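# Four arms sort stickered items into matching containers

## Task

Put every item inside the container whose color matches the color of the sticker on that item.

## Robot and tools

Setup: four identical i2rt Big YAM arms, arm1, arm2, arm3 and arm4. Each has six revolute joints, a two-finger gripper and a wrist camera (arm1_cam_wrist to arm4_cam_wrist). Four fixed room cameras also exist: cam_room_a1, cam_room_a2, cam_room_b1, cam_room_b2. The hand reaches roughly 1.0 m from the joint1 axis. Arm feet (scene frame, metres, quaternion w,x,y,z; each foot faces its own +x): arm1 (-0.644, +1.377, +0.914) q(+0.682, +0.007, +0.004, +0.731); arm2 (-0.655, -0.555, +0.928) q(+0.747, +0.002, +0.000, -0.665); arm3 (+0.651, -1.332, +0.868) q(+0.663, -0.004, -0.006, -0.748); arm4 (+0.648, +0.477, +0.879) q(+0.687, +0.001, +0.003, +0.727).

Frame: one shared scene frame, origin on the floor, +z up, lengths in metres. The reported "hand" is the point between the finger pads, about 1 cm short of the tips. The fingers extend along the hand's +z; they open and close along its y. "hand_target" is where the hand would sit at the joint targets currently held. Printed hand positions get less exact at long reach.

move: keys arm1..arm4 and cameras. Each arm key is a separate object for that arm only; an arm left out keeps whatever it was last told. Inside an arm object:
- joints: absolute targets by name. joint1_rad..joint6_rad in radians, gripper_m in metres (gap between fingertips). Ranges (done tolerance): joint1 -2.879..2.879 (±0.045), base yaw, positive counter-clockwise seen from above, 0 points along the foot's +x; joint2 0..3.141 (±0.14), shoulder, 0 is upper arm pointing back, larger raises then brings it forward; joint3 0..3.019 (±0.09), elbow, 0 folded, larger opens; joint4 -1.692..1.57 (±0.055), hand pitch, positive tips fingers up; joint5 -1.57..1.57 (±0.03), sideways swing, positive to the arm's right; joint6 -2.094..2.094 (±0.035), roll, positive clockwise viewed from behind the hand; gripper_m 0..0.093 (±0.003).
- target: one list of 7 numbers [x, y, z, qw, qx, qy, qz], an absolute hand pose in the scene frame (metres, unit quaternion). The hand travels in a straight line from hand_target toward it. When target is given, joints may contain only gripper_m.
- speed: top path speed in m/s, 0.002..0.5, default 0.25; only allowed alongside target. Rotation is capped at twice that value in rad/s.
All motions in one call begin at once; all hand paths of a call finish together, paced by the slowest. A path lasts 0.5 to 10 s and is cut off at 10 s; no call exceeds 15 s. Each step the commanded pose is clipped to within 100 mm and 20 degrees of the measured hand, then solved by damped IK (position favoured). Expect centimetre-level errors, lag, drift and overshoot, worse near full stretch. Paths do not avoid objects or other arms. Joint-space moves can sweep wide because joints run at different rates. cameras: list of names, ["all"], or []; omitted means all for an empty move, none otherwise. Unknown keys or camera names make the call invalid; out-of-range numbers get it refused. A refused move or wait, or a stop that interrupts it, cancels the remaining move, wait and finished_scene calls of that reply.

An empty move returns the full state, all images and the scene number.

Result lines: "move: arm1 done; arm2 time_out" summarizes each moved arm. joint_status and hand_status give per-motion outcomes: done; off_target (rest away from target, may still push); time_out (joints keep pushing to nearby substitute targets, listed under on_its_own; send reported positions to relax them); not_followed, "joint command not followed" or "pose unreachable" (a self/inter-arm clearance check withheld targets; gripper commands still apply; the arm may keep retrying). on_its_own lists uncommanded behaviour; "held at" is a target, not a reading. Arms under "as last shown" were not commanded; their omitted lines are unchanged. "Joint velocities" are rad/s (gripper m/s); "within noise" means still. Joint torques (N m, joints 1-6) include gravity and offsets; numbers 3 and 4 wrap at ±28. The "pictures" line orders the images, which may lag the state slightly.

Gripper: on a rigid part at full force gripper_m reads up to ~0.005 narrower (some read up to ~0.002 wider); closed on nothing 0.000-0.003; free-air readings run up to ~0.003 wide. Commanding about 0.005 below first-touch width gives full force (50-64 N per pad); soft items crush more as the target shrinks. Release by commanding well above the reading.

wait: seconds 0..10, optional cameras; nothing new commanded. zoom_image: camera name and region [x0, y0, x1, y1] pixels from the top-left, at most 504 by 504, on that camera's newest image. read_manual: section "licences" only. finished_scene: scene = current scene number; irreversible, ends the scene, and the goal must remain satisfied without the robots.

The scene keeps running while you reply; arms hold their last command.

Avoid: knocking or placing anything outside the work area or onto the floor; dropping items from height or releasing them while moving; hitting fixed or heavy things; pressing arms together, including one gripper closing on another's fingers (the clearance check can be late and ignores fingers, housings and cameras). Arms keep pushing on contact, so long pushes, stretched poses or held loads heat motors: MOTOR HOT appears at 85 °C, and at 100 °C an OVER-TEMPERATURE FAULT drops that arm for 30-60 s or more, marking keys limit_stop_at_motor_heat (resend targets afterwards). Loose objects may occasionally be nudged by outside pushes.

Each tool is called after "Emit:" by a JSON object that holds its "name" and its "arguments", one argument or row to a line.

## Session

Emit:
{"name": "move", "arguments": {

}}

Scene clock: 0.00 s.
Joint torques (N m): no reading
Motor temperatures (°C): arm1=[20 23 26 23 21 21 21] | arm2=[23 24 25 22 22 20 23] | arm3=[24 23 23 23 24 23 23] | arm4=[22 22 23 22 24 21 24]
Heat: arm1: hottest joint3_rad 26 °C; arm2: hottest joint3_rad 25 °C; arm3: hottest joint1_rad 24 °C; arm4: hottest joint5_rad 24 °C.
Joint velocities: within noise
arm1.joint_positions: joint1_rad=+0.263 joint2_rad=+0.541 joint3_rad=+1.448 joint4_rad=-1.274 joint5_rad=+0.156 joint6_rad=+0.460 gripper_m=+0.09396
arm1.joint_status: not commanded
arm1.hand: x=-0.6726 y=+1.5709 z=+1.5115 quat_wxyz=(-0.269, +0.505, -0.648, -0.503) (m; scene frame)
arm1.hand_target: x=-0.6710 y=+1.5670 z=+1.5236 quat_wxyz=(-0.273, +0.499, -0.642, -0.514) (m; scene frame)
arm1.hand_status: not commanded
arm2.joint_positions: joint1_rad=+0.198 joint2_rad=+0.259 joint3_rad=+1.632 joint4_rad=-1.245 joint5_rad=-0.167 joint6_rad=+0.724 gripper_m=+0.09396
arm2.joint_status: not commanded
arm2.hand: x=-0.6318 y=-0.5412 z=+1.6271 quat_wxyz=(-0.736, -0.518, -0.413, +0.142) (m; scene frame)
arm2.hand_target: x=-0.6338 y=-0.5350 z=+1.6303 quat_wxyz=(-0.741, -0.512, -0.410, +0.144) (m; scene frame)
arm2.hand_status: not commanded
arm3.joint_positions: joint1_rad=-0.202 joint2_rad=+0.522 joint3_rad=+1.369 joint4_rad=-1.376 joint5_rad=-0.141 joint6_rad=+0.009 gripper_m=+0.09396
arm3.joint_status: not commanded
arm3.hand: x=+0.6119 y=-1.5148 z=+1.4102 quat_wxyz=(-0.346, -0.682, -0.528, +0.369) (m; scene frame)
arm3.hand_target: x=+0.6127 y=-1.5121 z=+1.4202 quat_wxyz=(-0.352, -0.676, -0.525, +0.378) (m; scene frame)
arm3.hand_status: not commanded
arm4.joint_positions: joint1_rad=+0.128 joint2_rad=+0.492 joint3_rad=+1.422 joint4_rad=-1.388 joint5_rad=-0.180 joint6_rad=-0.624 gripper_m=+0.09396
arm4.joint_status: not commanded
arm4.hand: x=+0.5895 y=+0.6391 z=+1.4459 quat_wxyz=(-0.401, +0.802, -0.272, -0.348) (m; scene frame)
arm4.hand_target: x=+0.5903 y=+0.6352 z=+1.4556 quat_wxyz=(-0.410, +0.797, -0.269, -0.353) (m; scene frame)
arm4.hand_status: not commanded
pictures: arm1_cam_wrist, arm2_cam_wrist, arm3_cam_wrist, arm4_cam_wrist, cam_room_a1, cam_room_a2, cam_room_b1, cam_room_b2
Images, in order (width x height): arm1_cam_wrist 672x504, arm2_cam_wrist 672x504, arm3_cam_wrist 672x504, arm4_cam_wrist 672x504, cam_room_a1 672x504, cam_room_a2 672x504, cam_room_b1 672x504, cam_room_b2 672x504.

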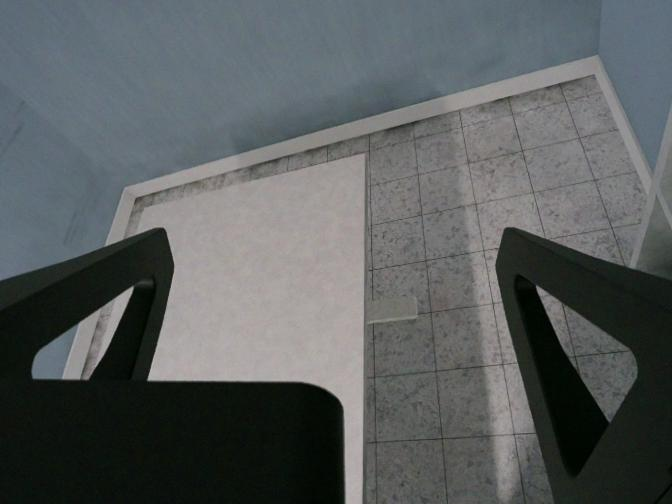

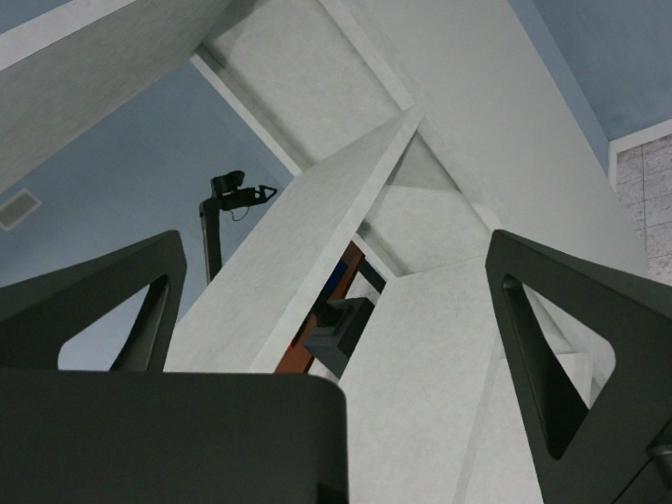

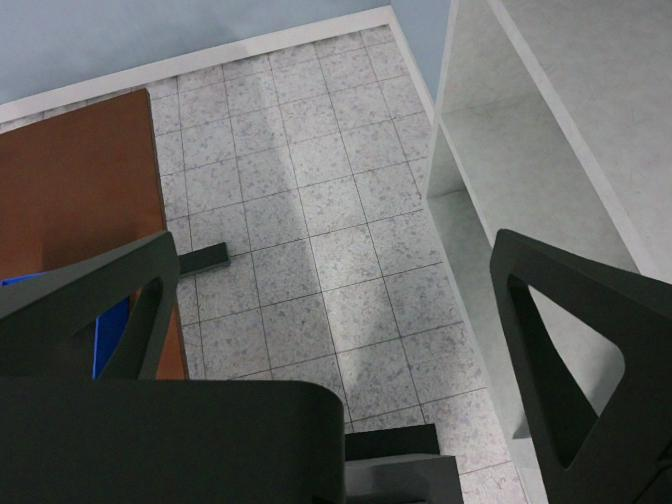

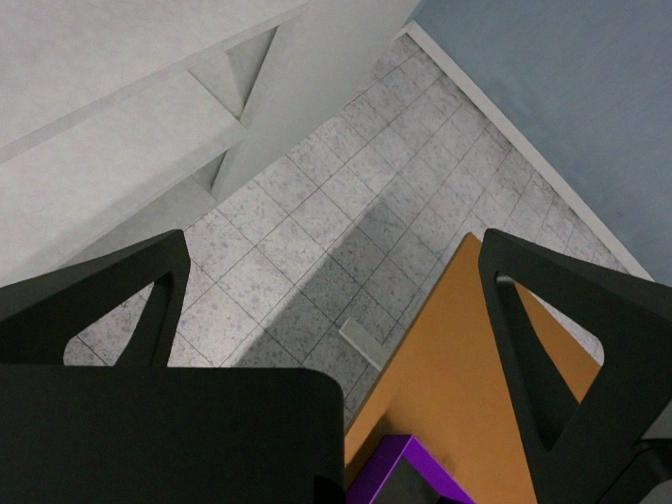

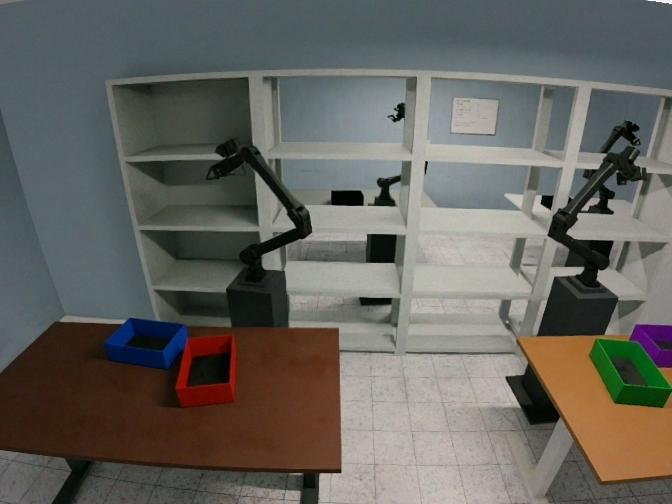

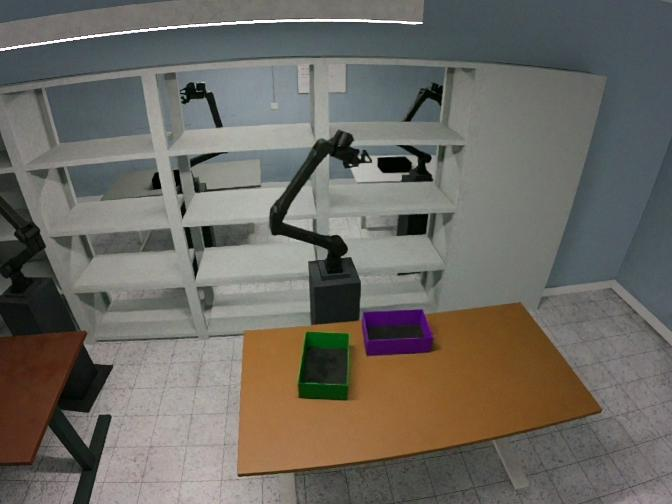

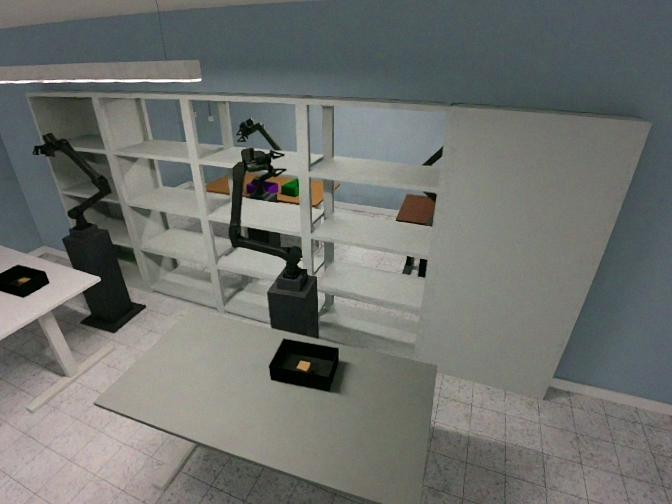

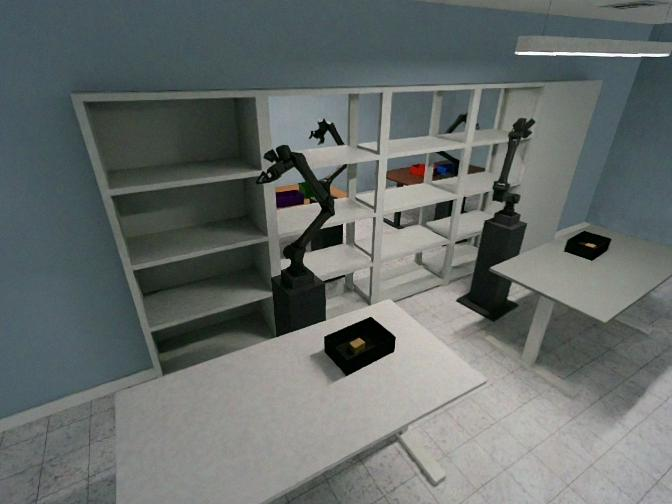

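Emit:
{"name": "move", "arguments": {
  "arm1": {"joints":{"joint1_rad":1.85,"joint2_rad":1.2,"joint3_rad":1.3,"joint4_rad":-0.9,"joint5_rad":0,"joint6_rad":0}},
  "arm2": {"joints":{"joint1_rad":-1.25,"joint2_rad":1.2,"joint3_rad":1.3,"joint4_rad":-0.9,"joint5_rad":0,"joint6_rad":0}},
  "arm3": {"joints":{"joint1_rad":1.1,"joint2_rad":1.2,"joint3_rad":1.3,"joint4_rad":-0.9,"joint5_rad":0,"joint6_rad":0}},
  "arm4": {"joints":{"joint1_rad":-1.45,"joint2_rad":1.2,"joint3_rad":1.3,"joint4_rad":-0.9,"joint5_rad":0,"joint6_rad":0}},
  "cameras": ["arm1_cam_wrist","arm2_cam_wrist","arm3_cam_wrist","arm4_cam_wrist","cam_room_b1","cam_room_b2"]
}}

Emit:
{"name": "zoom_image", "arguments": {
  "camera": "cam_room_b1",
  "region": [260, 330, 350, 400]
}}

Emit:
{"name": "zoom_image", "arguments": {
  "camera": "cam_room_b2",
  "region": [315, 310, 405, 380]
}}

Emit:
{"name": "zoom_image", "arguments": {
  "camera": "cam_room_b1",
  "region": [0, 250, 60, 310]
}}

Emit:
{"name": "zoom_image", "arguments": {
  "camera": "cam_room_b2",
  "region": [555, 220, 625, 270]
}}

Scene clock: 11.80 s.
Joint torques (N m): arm1=[-1.44 -7.71 13.94 1.91 0.08 -0.05] | arm2=[0.97 -10.46 12.94 2.58 0 -0.07] | arm3=[1.44 -11.05 10.77 1.92 0.09 -0.11] | arm4=[0.79 -11.93 10.71 1.48 0.08 0.16]
Motor temperatures (°C): arm1=[20 23 27 23 21 21 21] | arm2=[23 24 26 22 22 20 23] | arm3=[24 23 25 23 24 23 23] | arm4=[22 22 24 22 24 21 24]
Heat: arm1: hottest joint3_rad 27 °C; arm2: hottest joint3_rad 26 °C; arm3: hottest joint3_rad 25 °C; arm4: hottest joint3_rad 24 °C.
move: arm1 done; arm2 done; arm3 done; arm4 done
Joint velocities: within noise
arm1.joint_positions: joint1_rad=+1.850 joint2_rad=+1.216 joint3_rad=+1.277 joint4_rad=-0.914 joint5_rad=-0.002 joint6_rad=+0.007 gripper_m=+0.09398
arm1.joint_status: all done
arm1.hand: x=-1.1067 y=+1.2064 z=+1.2667 quat_wxyz=(+0.061, +0.920, +0.160, -0.353) (m; scene frame)
arm1.hand_target: x=-1.1088 y=+1.2061 z=+1.2890 quat_wxyz=(+0.063, +0.910, +0.161, -0.377) (m; scene frame)
arm1.hand_status: not commanded
arm2.joint_positions: joint1_rad=-1.252 joint2_rad=+1.194 joint3_rad=+1.287 joint4_rad=-0.911 joint5_rad=+0.000 joint6_rad=+0.015 gripper_m=+0.09398
arm2.joint_status: all done
arm2.hand: x=-1.1053 y=-0.7652 z=+1.2887 quat_wxyz=(-0.081, -0.910, -0.195, +0.357) (m; scene frame)
arm2.hand_target: x=-1.1095 y=-0.7684 z=+1.2948 quat_wxyz=(-0.080, -0.905, -0.202, +0.366) (m; scene frame)
arm2.hand_status: not commanded
arm3.joint_positions: joint1_rad=+1.095 joint2_rad=+1.206 joint3_rad=+1.291 joint4_rad=-0.913 joint5_rad=-0.001 joint6_rad=+0.006 gripper_m=+0.09398
arm3.joint_status: all done
arm3.hand: x=+1.0627 y=-1.6070 z=+1.2298 quat_wxyz=(-0.350, -0.274, -0.889, +0.111) (m; scene frame)
arm3.hand_target: x=+1.0659 y=-1.6063 z=+1.2399 quat_wxyz=(-0.362, -0.268, -0.885, +0.116) (m; scene frame)
arm3.hand_status: not commanded
arm4.joint_positions: joint1_rad=-1.454 joint2_rad=+1.215 joint3_rad=+1.282 joint4_rad=-0.915 joint5_rad=+0.001 joint6_rad=-0.012 gripper_m=+0.09398
arm4.joint_status: all done
arm4.hand: x=+1.1408 y=+0.5640 z=+1.2254 quat_wxyz=(-0.350, +0.087, -0.932, -0.027) (m; scene frame)
arm4.hand_target: x=+1.1427 y=+0.5665 z=+1.2449 quat_wxyz=(-0.372, +0.083, -0.924, -0.032) (m; scene frame)
arm4.hand_status: not commanded
pictures: arm1_cam_wrist, arm2_cam_wrist, arm3_cam_wrist, arm4_cam_wrist, cam_room_b1, cam_room_b2
Images, in order (width x height): arm1_cam_wrist 672x504, arm2_cam_wrist 672x504, arm3_cam_wrist 672x504, arm4_cam_wrist 672x504, cam_room_b1 672x504, cam_room_b2 672x504.

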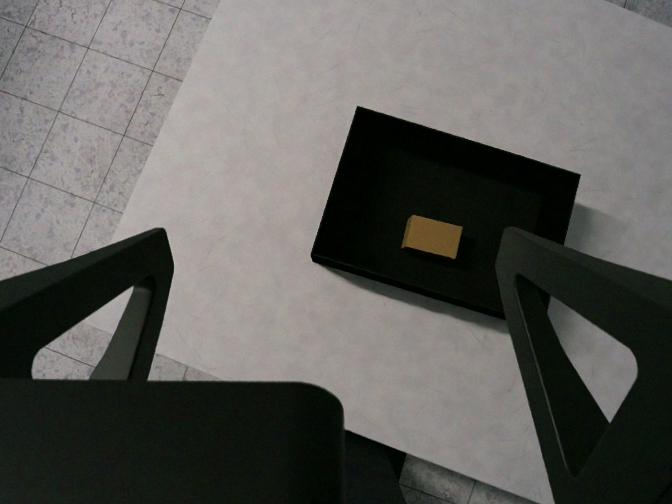

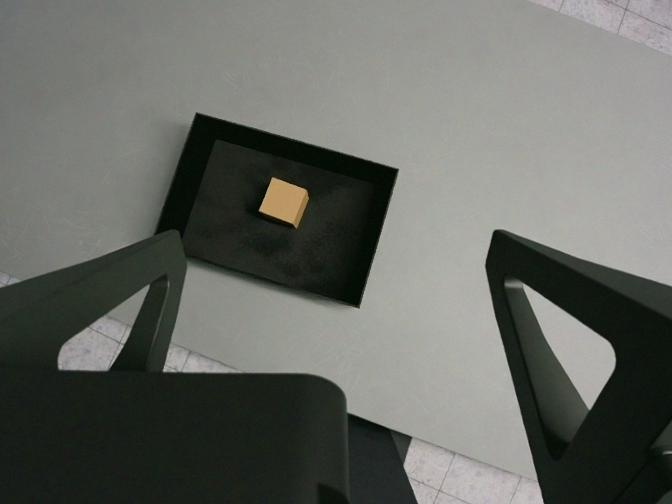

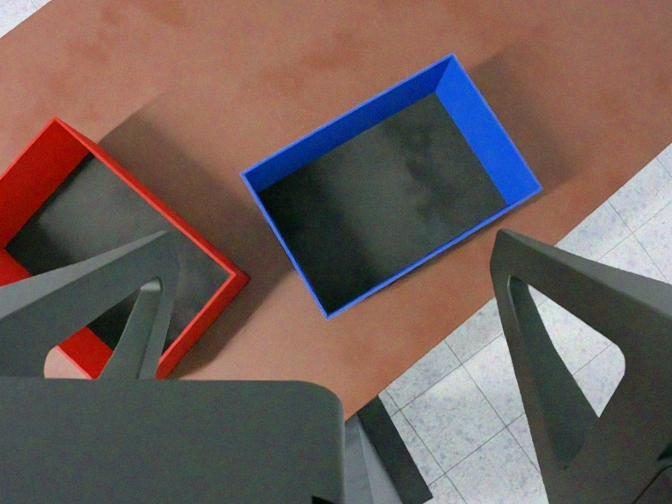

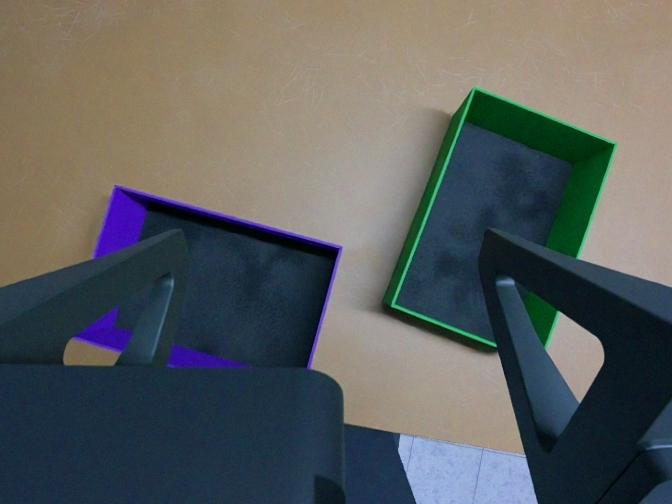

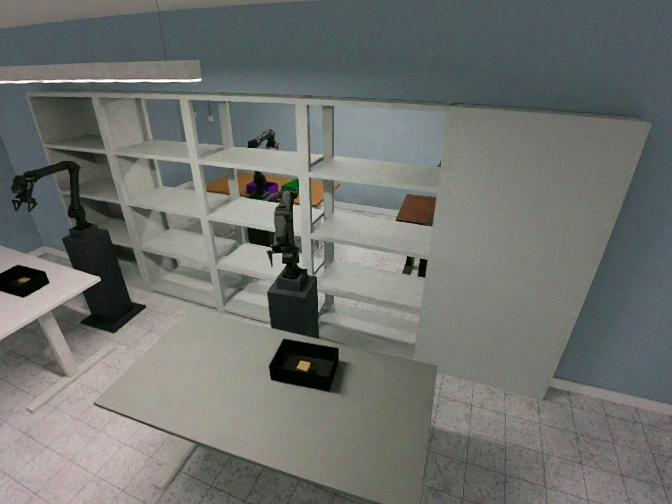

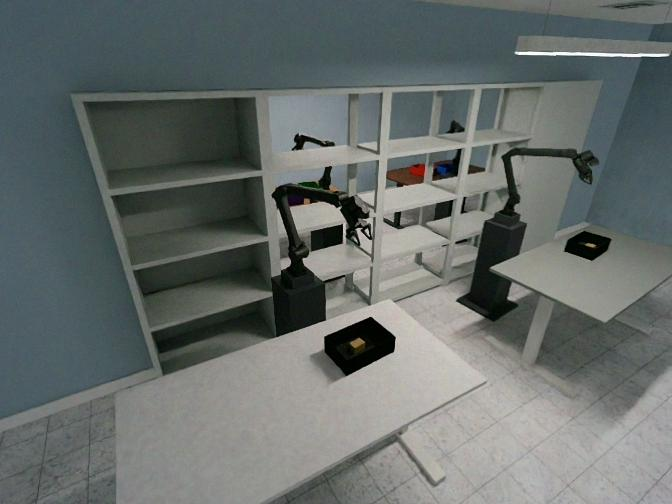

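Scaled by 5.600.

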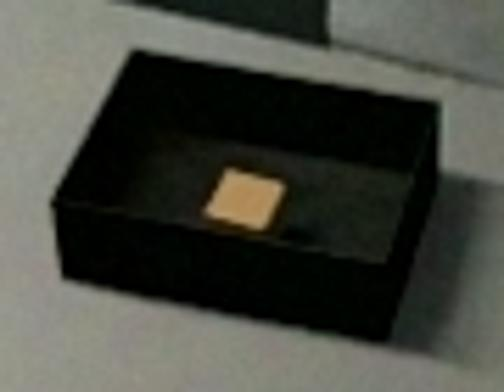

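Scaled by 5.600.

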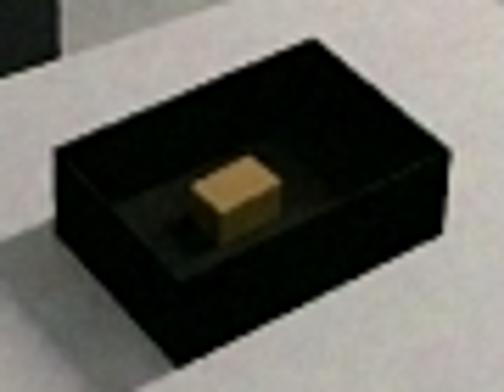

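Scaled by 8.400.

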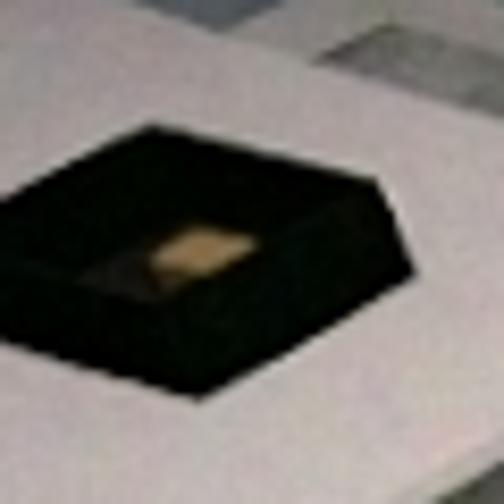

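Scaled by 7.200.

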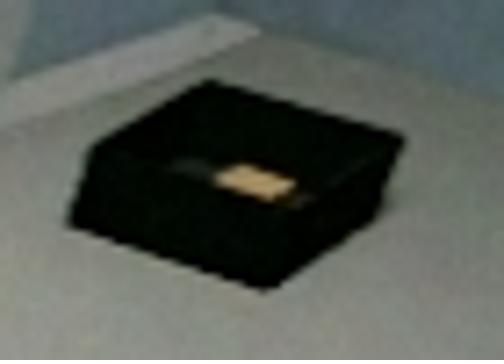

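Emit:
{"name": "move", "arguments": {
  "arm1": {"target":[-1.232,1.315,0.95,-0.0071,-0.9922,-0.0676,0.1043]},
  "arm2": {"target":[-1.207,-0.9,0.95,-0.0082,-0.9914,-0.0781,0.1042]},
  "cameras": ["arm1_cam_wrist","arm2_cam_wrist"]
}}

Scene clock: 25.30 s.
Joint torques (N m): arm1=[-2.26 -15.03 13.91 0.32 0.07 -0.04] | arm2=[1.38 -20.89 14.11 0.5 -0.04 0.21] | arm3=[1.55 -10.87 10.74 1.94 0.11 -0.11] | arm4=[0.91 -11.93 10.67 1.44 0.09 0.17]
Motor temperatures (°C): arm1=[20 23 30 23 21 21 21] | arm2=[23 24 28 22 22 20 23] | arm3=[24 23 27 23 24 23 23] | arm4=[22 22 26 22 24 21 24]
Heat: arm1: hottest joint3_rad 30 °C; arm2: hottest joint3_rad 28 °C; arm3: hottest joint3_rad 27 °C; arm4: hottest joint3_rad 26 °C.
move: arm1 off_target; arm2 off_target
Joint velocities: within noise
arm1.joint_positions: joint1_rad=+1.610 joint2_rad=+1.917 joint3_rad=+1.331 joint4_rad=-0.837 joint5_rad=-0.012 joint6_rad=-0.024 gripper_m=+0.09398
arm1.joint_status: not commanded
arm1.hand: x=-1.2089 y=+1.3145 z=+0.9297 quat_wxyz=(+0.007, +0.994, +0.066, -0.081) (m; scene frame)
arm1.hand_target: x=-1.2309 y=+1.3152 z=+0.9506 quat_wxyz=(+0.007, +0.992, +0.068, -0.105) (m; scene frame)
arm1.hand_status: off_target (0.031 m and 2.7 deg from the pose sent, 0.358 m and 32.2 deg at the start)
arm2.joint_positions: joint1_rad=-1.114 joint2_rad=+2.040 joint3_rad=+1.549 joint4_rad=-0.910 joint5_rad=+0.087 joint6_rad=+0.401 gripper_m=+0.09398
arm2.joint_status: not commanded
arm2.hand: x=-1.1945 y=-0.8855 z=+0.9395 quat_wxyz=(+0.000, -0.992, -0.082, +0.094) (m; scene frame)
arm2.hand_target: x=-1.2063 y=-0.8996 z=+0.9504 quat_wxyz=(-0.009, -0.991, -0.078, +0.105) (m; scene frame)
arm2.hand_status: off_target (0.022 m and 1.6 deg from the pose sent, 0.379 m and 34.4 deg at the start)
arm3, arm4: as last shown
pictures: arm1_cam_wrist, arm2_cam_wrist
Images, in order (width x height): arm1_cam_wrist 672x504, arm2_cam_wrist 672x504.

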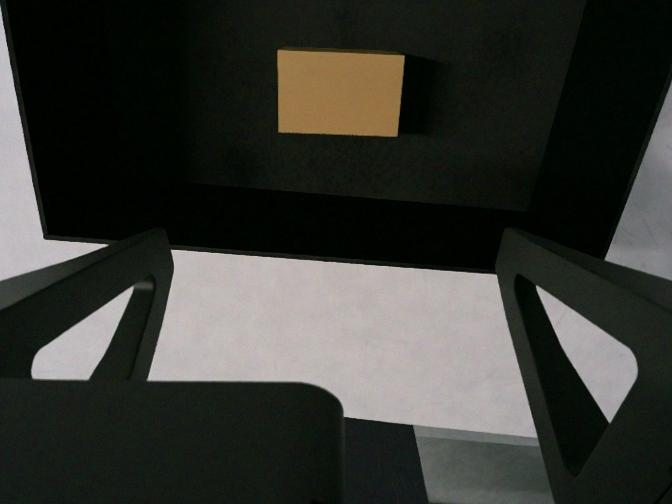

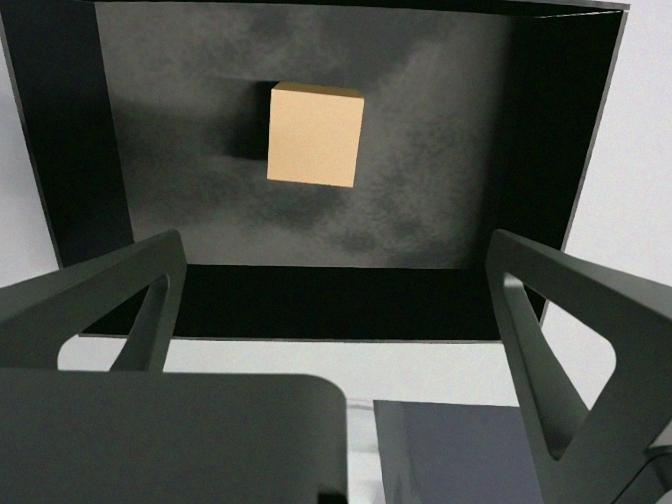

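Emit:
{"name": "move", "arguments": {
  "arm1": {"target":[-1.243,1.3135,0.83,-0.0059,-0.9929,-0.0564,0.1044],"speed":0.15},
  "arm2": {"target":[-1.205,-0.903,0.83,-0.0031,-0.9941,-0.0295,0.1045],"speed":0.15},
  "cameras": ["arm1_cam_wrist","arm2_cam_wrist"]
}}

Scene clock: 33.37 s.
Joint torques (N m): arm1=[-1.73 -15.91 10.03 1.2 0.11 0.11] | arm2=[1.49 -20.78 8.98 1.7 0.3 0.21] | arm3=[1.67 -10.87 10.74 1.95 0.11 -0.11] | arm4=[0.97 -12.28 10.71 1.52 0.07 0.16]
Motor temperatures (°C): arm1=[20 23 30 23 21 21 21] | arm2=[23 25 30 22 22 20 23] | arm3=[24 23 27 23 24 23 23] | arm4=[22 23 28 22 24 21 24]
Heat: arm1: hottest joint3_rad 30 °C; arm2: hottest joint3_rad 30 °C; arm3: hottest joint3_rad 27 °C; arm4: hottest joint3_rad 28 °C.
move: arm1 off_target; arm2 off_target
Joint velocities: within noise
arm1.joint_positions: joint1_rad=+1.610 joint2_rad=+2.121 joint3_rad=+1.331 joint4_rad=-0.619 joint5_rad=-0.008 joint6_rad=-0.015 gripper_m=+0.09398
arm1.joint_status: not commanded
arm1.hand: x=-1.2281 y=+1.3136 z=+0.8245 quat_wxyz=(+0.006, +0.994, +0.061, -0.088) (m; scene frame)
arm1.hand_target: x=-1.2427 y=+1.3136 z=+0.8303 quat_wxyz=(+0.006, +0.993, +0.056, -0.104) (m; scene frame)
arm1.hand_status: off_target (0.016 m and 2.0 deg from the pose sent, 0.105 m and 2.9 deg at the start)
arm2.joint_positions: joint1_rad=-1.104 joint2_rad=+2.206 joint3_rad=+1.549 joint4_rad=-0.721 joint5_rad=+0.101 joint6_rad=+0.509 gripper_m=+0.09398
arm2.joint_status: not commanded
arm2.hand: x=-1.2079 y=-0.8989 z=+0.8452 quat_wxyz=(-0.006, -0.994, -0.033, +0.107) (m; scene frame)
arm2.hand_target: x=-1.2046 y=-0.9027 z=+0.8302 quat_wxyz=(-0.003, -0.994, -0.030, +0.104) (m; scene frame)
arm2.hand_status: off_target (0.016 m and 0.6 deg from the pose sent, 0.111 m and 6.2 deg at the start)
arm3, arm4: as last shown
pictures: arm1_cam_wrist, arm2_cam_wrist
Images, in order (width x height): arm1_cam_wrist 672x504, arm2_cam_wrist 672x504.

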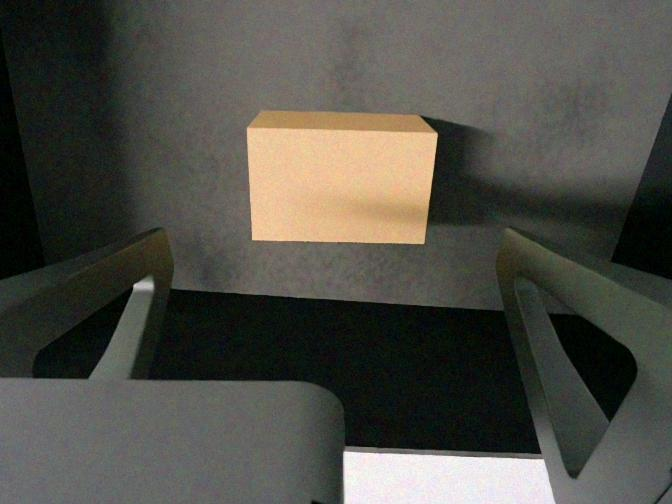

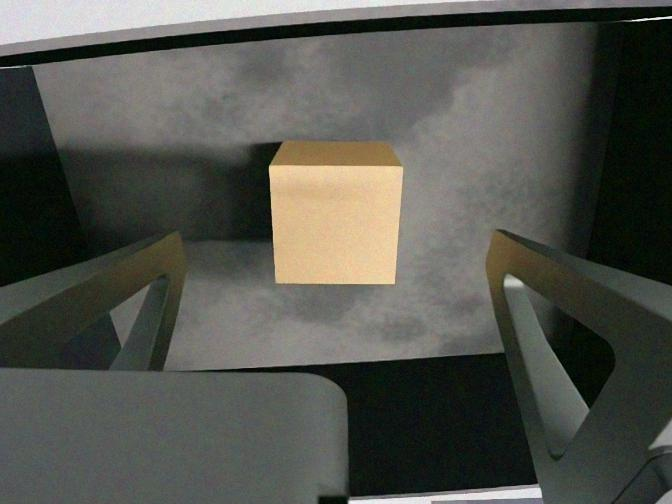

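Emit:
{"name": "move", "arguments": {
  "arm1": {"target":[-1.25,1.3135,0.757,-0.0059,-0.9929,-0.0564,0.1044],"speed":0.1},
  "arm2": {"target":[-1.191,-0.903,0.75,-0.0031,-0.9941,-0.0295,0.1045],"speed":0.1},
  "cameras": ["arm1_cam_wrist","arm2_cam_wrist"]
}}

Emit:
{"name": "move", "arguments": {
  "arm1": {"joints":{"gripper_m":0.056}},
  "arm2": {"joints":{"gripper_m":0.042}},
  "cameras": ["arm1_cam_wrist","arm2_cam_wrist"]
}}

Scene clock: 39.87 s.
Joint torques (N m): arm1=[-2.32 -15.85 10.39 1.22 0.1 0.1] | arm2=[1.44 -20.89 7.3 1.72 0.31 0.22] | arm3=[1.73 -10.99 10.77 1.98 0.09 -0.11] | arm4=[0.91 -11.93 10.65 1.47 0.08 0.17]
Motor temperatures (°C): arm1=[20 24 30 23 21 21 21] | arm2=[23 25 30 22 22 20 23] | arm3=[24 24 28 23 24 23 23] | arm4=[22 23 28 22 24 21 24]
Heat: arm1: hottest joint3_rad 30 °C; arm2: hottest joint3_rad 30 °C; arm3: hottest joint3_rad 28 °C; arm4: hottest joint3_rad 28 °C.
move: arm1 off_target; arm2 off_target
Joint velocities: within noise
arm1.joint_positions: joint1_rad=+1.610 joint2_rad=+2.264 joint3_rad=+1.340 joint4_rad=-0.499 joint5_rad=-0.008 joint6_rad=-0.015 gripper_m=+0.09398
arm1.joint_status: not commanded
arm1.hand: x=-1.2260 y=+1.3141 z=+0.7515 quat_wxyz=(+0.006, +0.995, +0.061, -0.082) (m; scene frame)
arm1.hand_target: x=-1.2492 y=+1.3137 z=+0.7579 quat_wxyz=(+0.006, +0.993, +0.056, -0.105) (m; scene frame)
arm1.hand_status: off_target (0.025 m and 2.7 deg from the pose sent, 0.071 m and 2.0 deg at the start)
arm2.joint_positions: joint1_rad=-1.091 joint2_rad=+2.324 joint3_rad=+1.527 joint4_rad=-0.568 joint5_rad=+0.103 joint6_rad=+0.522 gripper_m=+0.09398
arm2.joint_status: not commanded
arm2.hand: x=-1.2008 y=-0.9036 z=+0.7709 quat_wxyz=(-0.009, -0.993, -0.032, +0.113) (m; scene frame)
arm2.hand_target: x=-1.1905 y=-0.9026 z=+0.7505 quat_wxyz=(-0.003, -0.994, -0.030, +0.104) (m; scene frame)
arm2.hand_status: off_target (0.023 m and 1.3 deg from the pose sent, 0.097 m and 0.6 deg at the start)
arm3, arm4: as last shown
pictures: arm1_cam_wrist, arm2_cam_wrist
Images, in order (width x height): arm1_cam_wrist 672x504, arm2_cam_wrist 672x504.

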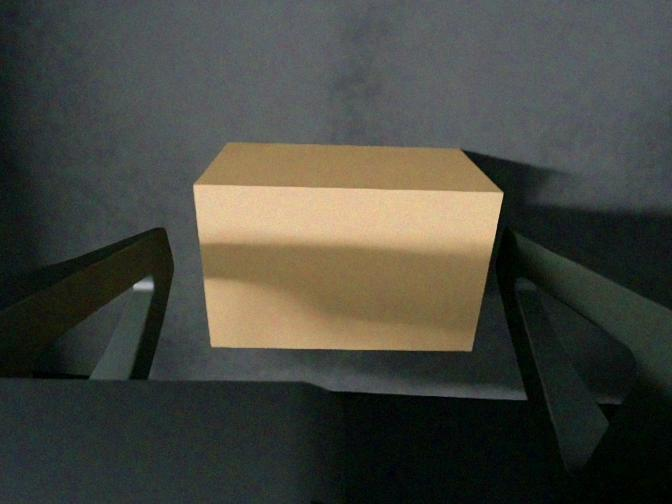

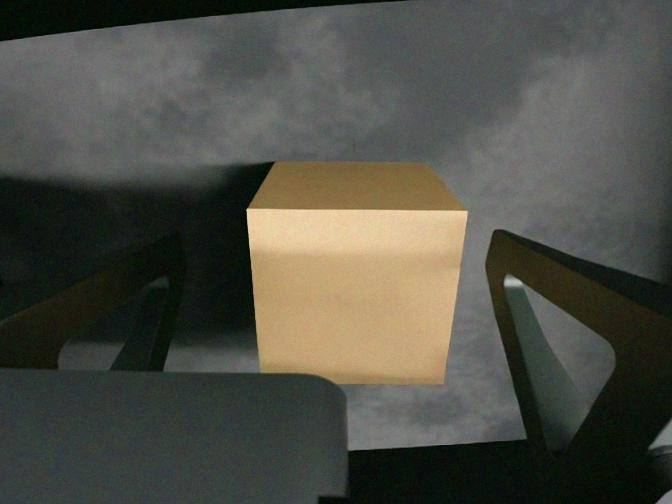

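Scene clock: 40.47 s.
Joint torques (N m): arm1=[-2.61 -15.79 10.41 1.35 0.09 0.08] | arm2=[1.49 -20.78 7.27 1.7 0.21 0.21] | arm3=[1.55 -10.87 10.73 1.98 0.09 -0.09] | arm4=[0.56 -11.99 10.66 1.54 0.07 0.19]
Motor temperatures (°C): arm1=[20 24 30 23 21 21 21] | arm2=[23 25 30 22 22 20 23] | arm3=[24 24 28 23 24 23 23] | arm4=[22 23 29 22 24 21 24]
Heat: arm1: hottest joint3_rad 30 °C; arm2: hottest joint3_rad 30 °C; arm3: hottest joint3_rad 28 °C; arm4: hottest joint3_rad 29 °C.
move: arm1 off_target; arm2 off_target
Joint velocities: within noise
arm1.joint_positions: joint1_rad=+1.610 joint2_rad=+2.264 joint3_rad=+1.340 joint4_rad=-0.498 joint5_rad=-0.007 joint6_rad=-0.015 gripper_m=+0.06893
arm1.joint_status: gripper_m off_target (ended at +0.06896, target +0.05600)
arm1.hand: x=-1.2262 y=+1.3143 z=+0.7516 quat_wxyz=(+0.005, +0.995, +0.061, -0.082) (m; scene frame)
arm1.hand_target: x=-1.2492 y=+1.3137 z=+0.7579 quat_wxyz=(+0.006, +0.993, +0.056, -0.105) (m; scene frame)
arm1.hand_status: not commanded
arm2.joint_positions: joint1_rad=-1.091 joint2_rad=+2.324 joint3_rad=+1.527 joint4_rad=-0.567 joint5_rad=+0.105 joint6_rad=+0.523 gripper_m=+0.05331
arm2.joint_status: gripper_m off_target (ended at +0.05333, target +0.04200)
arm2.hand: x=-1.2013 y=-0.9035 z=+0.7710 quat_wxyz=(-0.009, -0.993, -0.032, +0.114) (m; scene frame)
arm2.hand_target: x=-1.1906 y=-0.9026 z=+0.7505 quat_wxyz=(-0.003, -0.994, -0.030, +0.104) (m; scene frame)
arm2.hand_status: not commanded
arm3, arm4: as last shown
pictures: arm1_cam_wrist, arm2_cam_wrist
Images, in order (width x height): arm1_cam_wrist 672x504, arm2_cam_wrist 672x504.

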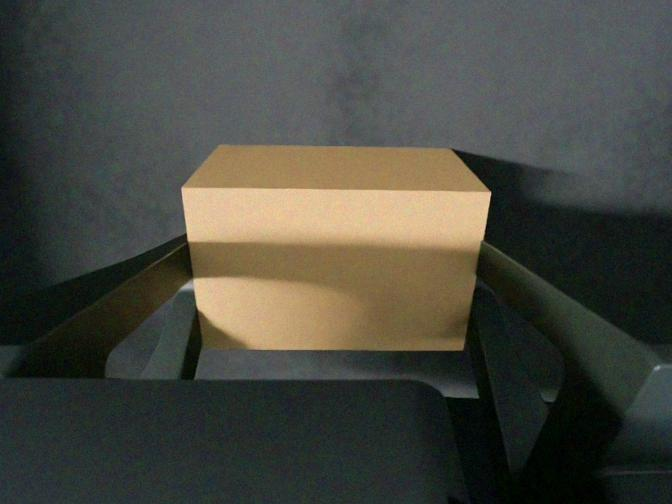

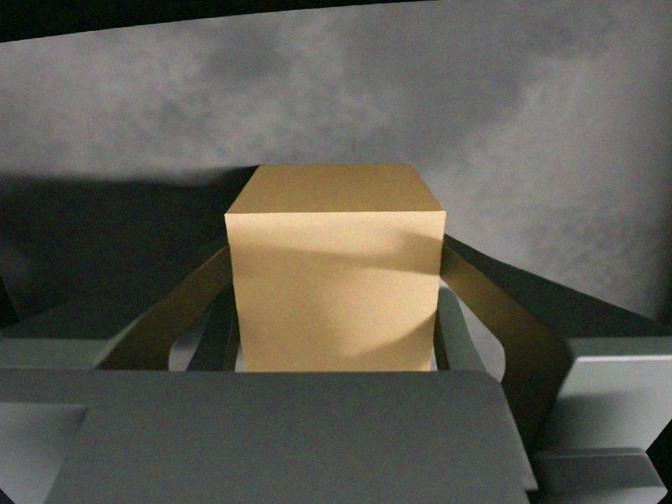

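Emit:
{"name": "move", "arguments": {
  "arm1": {"target":[-1.13,1.31,1.1,-0.0059,-0.9929,-0.0564,0.1044],"speed":0.2},
  "arm2": {"target":[-1.09,-0.85,1.1,-0.0031,-0.9941,-0.0295,0.1045],"speed":0.2},
  "cameras": ["arm1_cam_wrist","arm2_cam_wrist"]
}}

Emit:
{"name": "move", "arguments": {
  "arm1": {"joints":{"joint2_rad":0.8,"joint3_rad":0.9,"joint4_rad":0.15,"joint5_rad":0,"joint6_rad":0}},
  "arm2": {"joints":{"joint2_rad":0.8,"joint3_rad":0.9,"joint4_rad":0.15,"joint5_rad":0,"joint6_rad":0}},
  "cameras": ["cam_room_b1","cam_room_b2"]
}}

Scene clock: 49.10 s.
Joint torques (N m): arm1=[-0.67 -10.75 15.75 0.32 0.08 0.12] | arm2=[1.44 -16.85 14.3 0.49 0.32 0.21] | arm3=[1.55 -11.05 10.74 1.95 0.1 -0.11] | arm4=[1.44 -12.45 10.77 1.62 0.11 0.16]
Motor temperatures (°C): arm1=[20 24 30 23 21 21 21] | arm2=[23 25 30 22 22 20 23] | arm3=[24 24 29 23 24 23 23] | arm4=[22 23 30 22 24 21 24]
Heat: arm1: hottest joint3_rad 30 °C; arm2: hottest joint3_rad 30 °C; arm3: hottest joint3_rad 29 °C; arm4: hottest joint3_rad 30 °C.
move: arm1 off_target; arm2 off_target
Joint velocities: within noise
arm1.joint_positions: joint1_rad=+1.627 joint2_rad=+1.536 joint3_rad=+1.231 joint4_rad=-1.129 joint5_rad=-0.002 joint6_rad=+0.015 gripper_m=+0.06893
arm1.joint_status: not commanded
arm1.hand: x=-1.1123 y=+1.3177 z=+1.0724 quat_wxyz=(+0.004, +0.996, +0.055, -0.076) (m; scene frame)
arm1.hand_target: x=-1.1285 y=+1.3101 z=+1.1002 quat_wxyz=(+0.006, +0.993, +0.056, -0.105) (m; scene frame)
arm1.hand_status: off_target (0.034 m and 3.3 deg from the pose sent, 0.362 m and 2.6 deg at the start)
arm2.joint_positions: joint1_rad=-1.065 joint2_rad=+1.622 joint3_rad=+1.339 joint4_rad=-1.143 joint5_rad=+0.107 joint6_rad=+0.549 gripper_m=+0.05331
arm2.joint_status: not commanded
arm2.hand: x=-1.0818 y=-0.8387 z=+1.0805 quat_wxyz=(+0.006, -0.995, -0.033, +0.089) (m; scene frame)
arm2.hand_target: x=-1.0894 y=-0.8495 z=+1.1002 quat_wxyz=(-0.004, -0.994, -0.029, +0.105) (m; scene frame)
arm2.hand_status: off_target (0.024 m and 2.2 deg from the pose sent, 0.351 m and 1.3 deg at the start)
arm3, arm4: as last shown
pictures: arm1_cam_wrist, arm2_cam_wrist
Images, in order (width x height): arm1_cam_wrist 672x504, arm2_cam_wrist 672x504.

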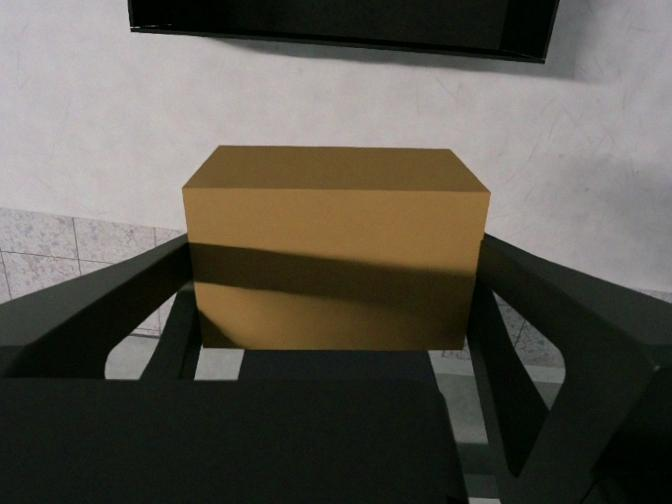

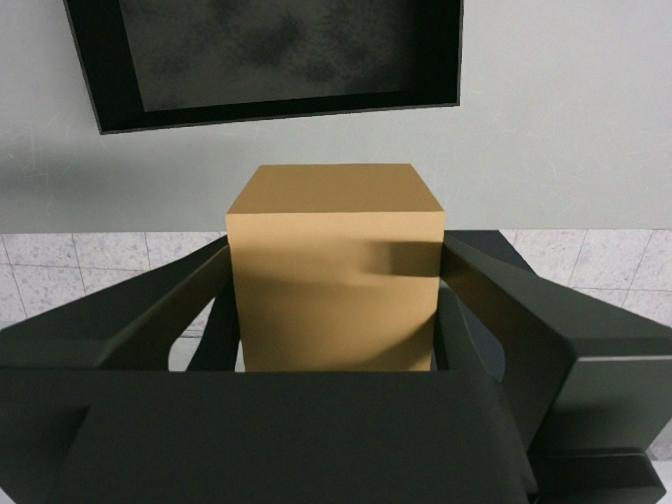

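Scene clock: 50.77 s.
Joint torques (N m): arm1=[-0.73 -0.09 12.49 2.62 0.06 -0.03] | arm2=[1.32 -3.6 11.19 3.52 -0.18 -0.07] | arm3=[1.55 -10.75 10.77 1.94 0.09 -0.11] | arm4=[1.08 -11.75 10.63 1.61 0.06 0.12]
Motor temperatures (°C): arm1=[20 24 31 23 21 21 21] | arm2=[23 25 30 22 22 20 23] | arm3=[24 24 29 23 24 23 23] | arm4=[22 23 30 22 24 21 24]
Heat: arm1: hottest joint3_rad 31 °C; arm2: hottest joint3_rad 30 °C; arm3: hottest joint3_rad 29 °C; arm4: hottest joint3_rad 30 °C.
move: arm1 done; arm2 done
Joint velocities: within noise
arm1.joint_positions: joint1_rad=+1.627 joint2_rad=+0.792 joint3_rad=+0.893 joint4_rad=+0.127 joint5_rad=-0.002 joint6_rad=+0.008 gripper_m=+0.06893
arm1.joint_status: all done
arm1.hand: x=-1.0578 y=+1.3228 z=+1.4628 quat_wxyz=(+0.052, +0.615, +0.039, -0.786) (m; scene frame)
arm1.hand_target: x=-1.0585 y=+1.3181 z=+1.4692 quat_wxyz=(+0.053, +0.606, +0.043, -0.793) (m; scene frame)
arm1.hand_status: not commanded
arm2.joint_positions: joint1_rad=-1.063 joint2_rad=+0.788 joint3_rad=+0.911 joint4_rad=+0.124 joint5_rad=+0.003 joint6_rad=+0.015 gripper_m=+0.05329
arm2.joint_status: all done
arm2.hand: x=-0.9997 y=-0.8034 z=+1.4808 quat_wxyz=(-0.246, -0.588, -0.184, +0.748) (m; scene frame)
arm2.hand_target: x=-1.0009 y=-0.8094 z=+1.4755 quat_wxyz=(-0.245, -0.584, -0.192, +0.750) (m; scene frame)
arm2.hand_status: not commanded
arm3, arm4: as last shown
pictures: cam_room_b1, cam_room_b2
Images, in order (width x height): cam_room_b1 672x504, cam_room_b2 672x504.

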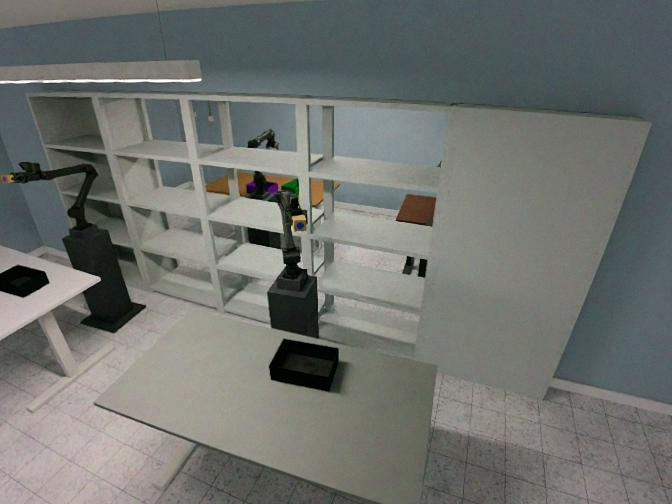

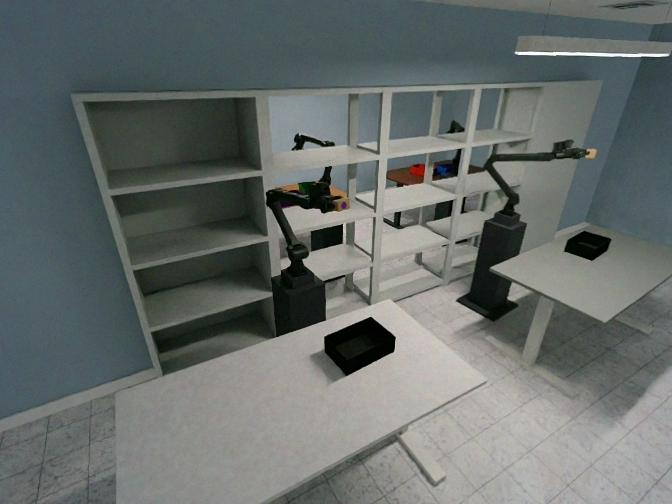

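Emit:
{"name": "zoom_image", "arguments": {
  "camera": "cam_room_b1",
  "region": [270, 200, 330, 245]
}}

Emit:
{"name": "zoom_image", "arguments": {
  "camera": "cam_room_b2",
  "region": [310, 180, 370, 225]
}}

Emit:
{"name": "zoom_image", "arguments": {
  "camera": "cam_room_b1",
  "region": [0, 155, 60, 200]
}}

Scaled by 8.400.

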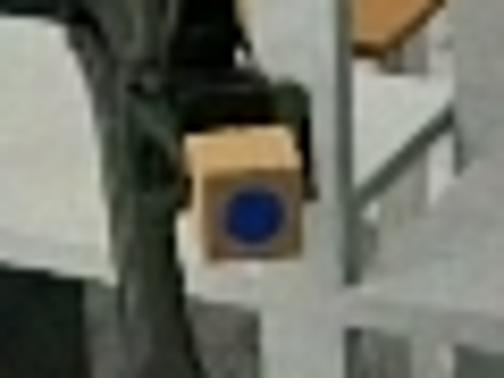

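Scaled by 8.400.

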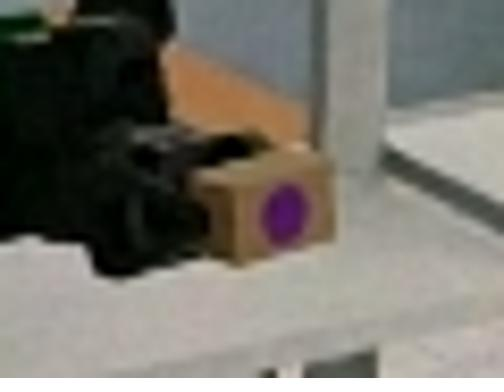

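Scaled by 8.400.

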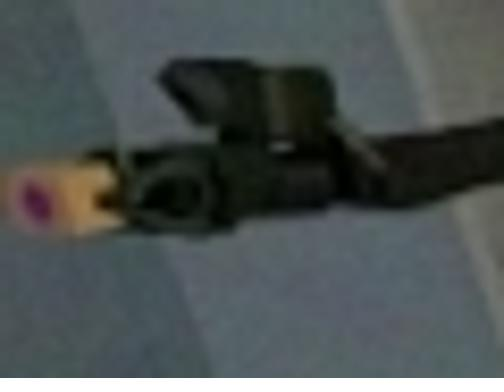

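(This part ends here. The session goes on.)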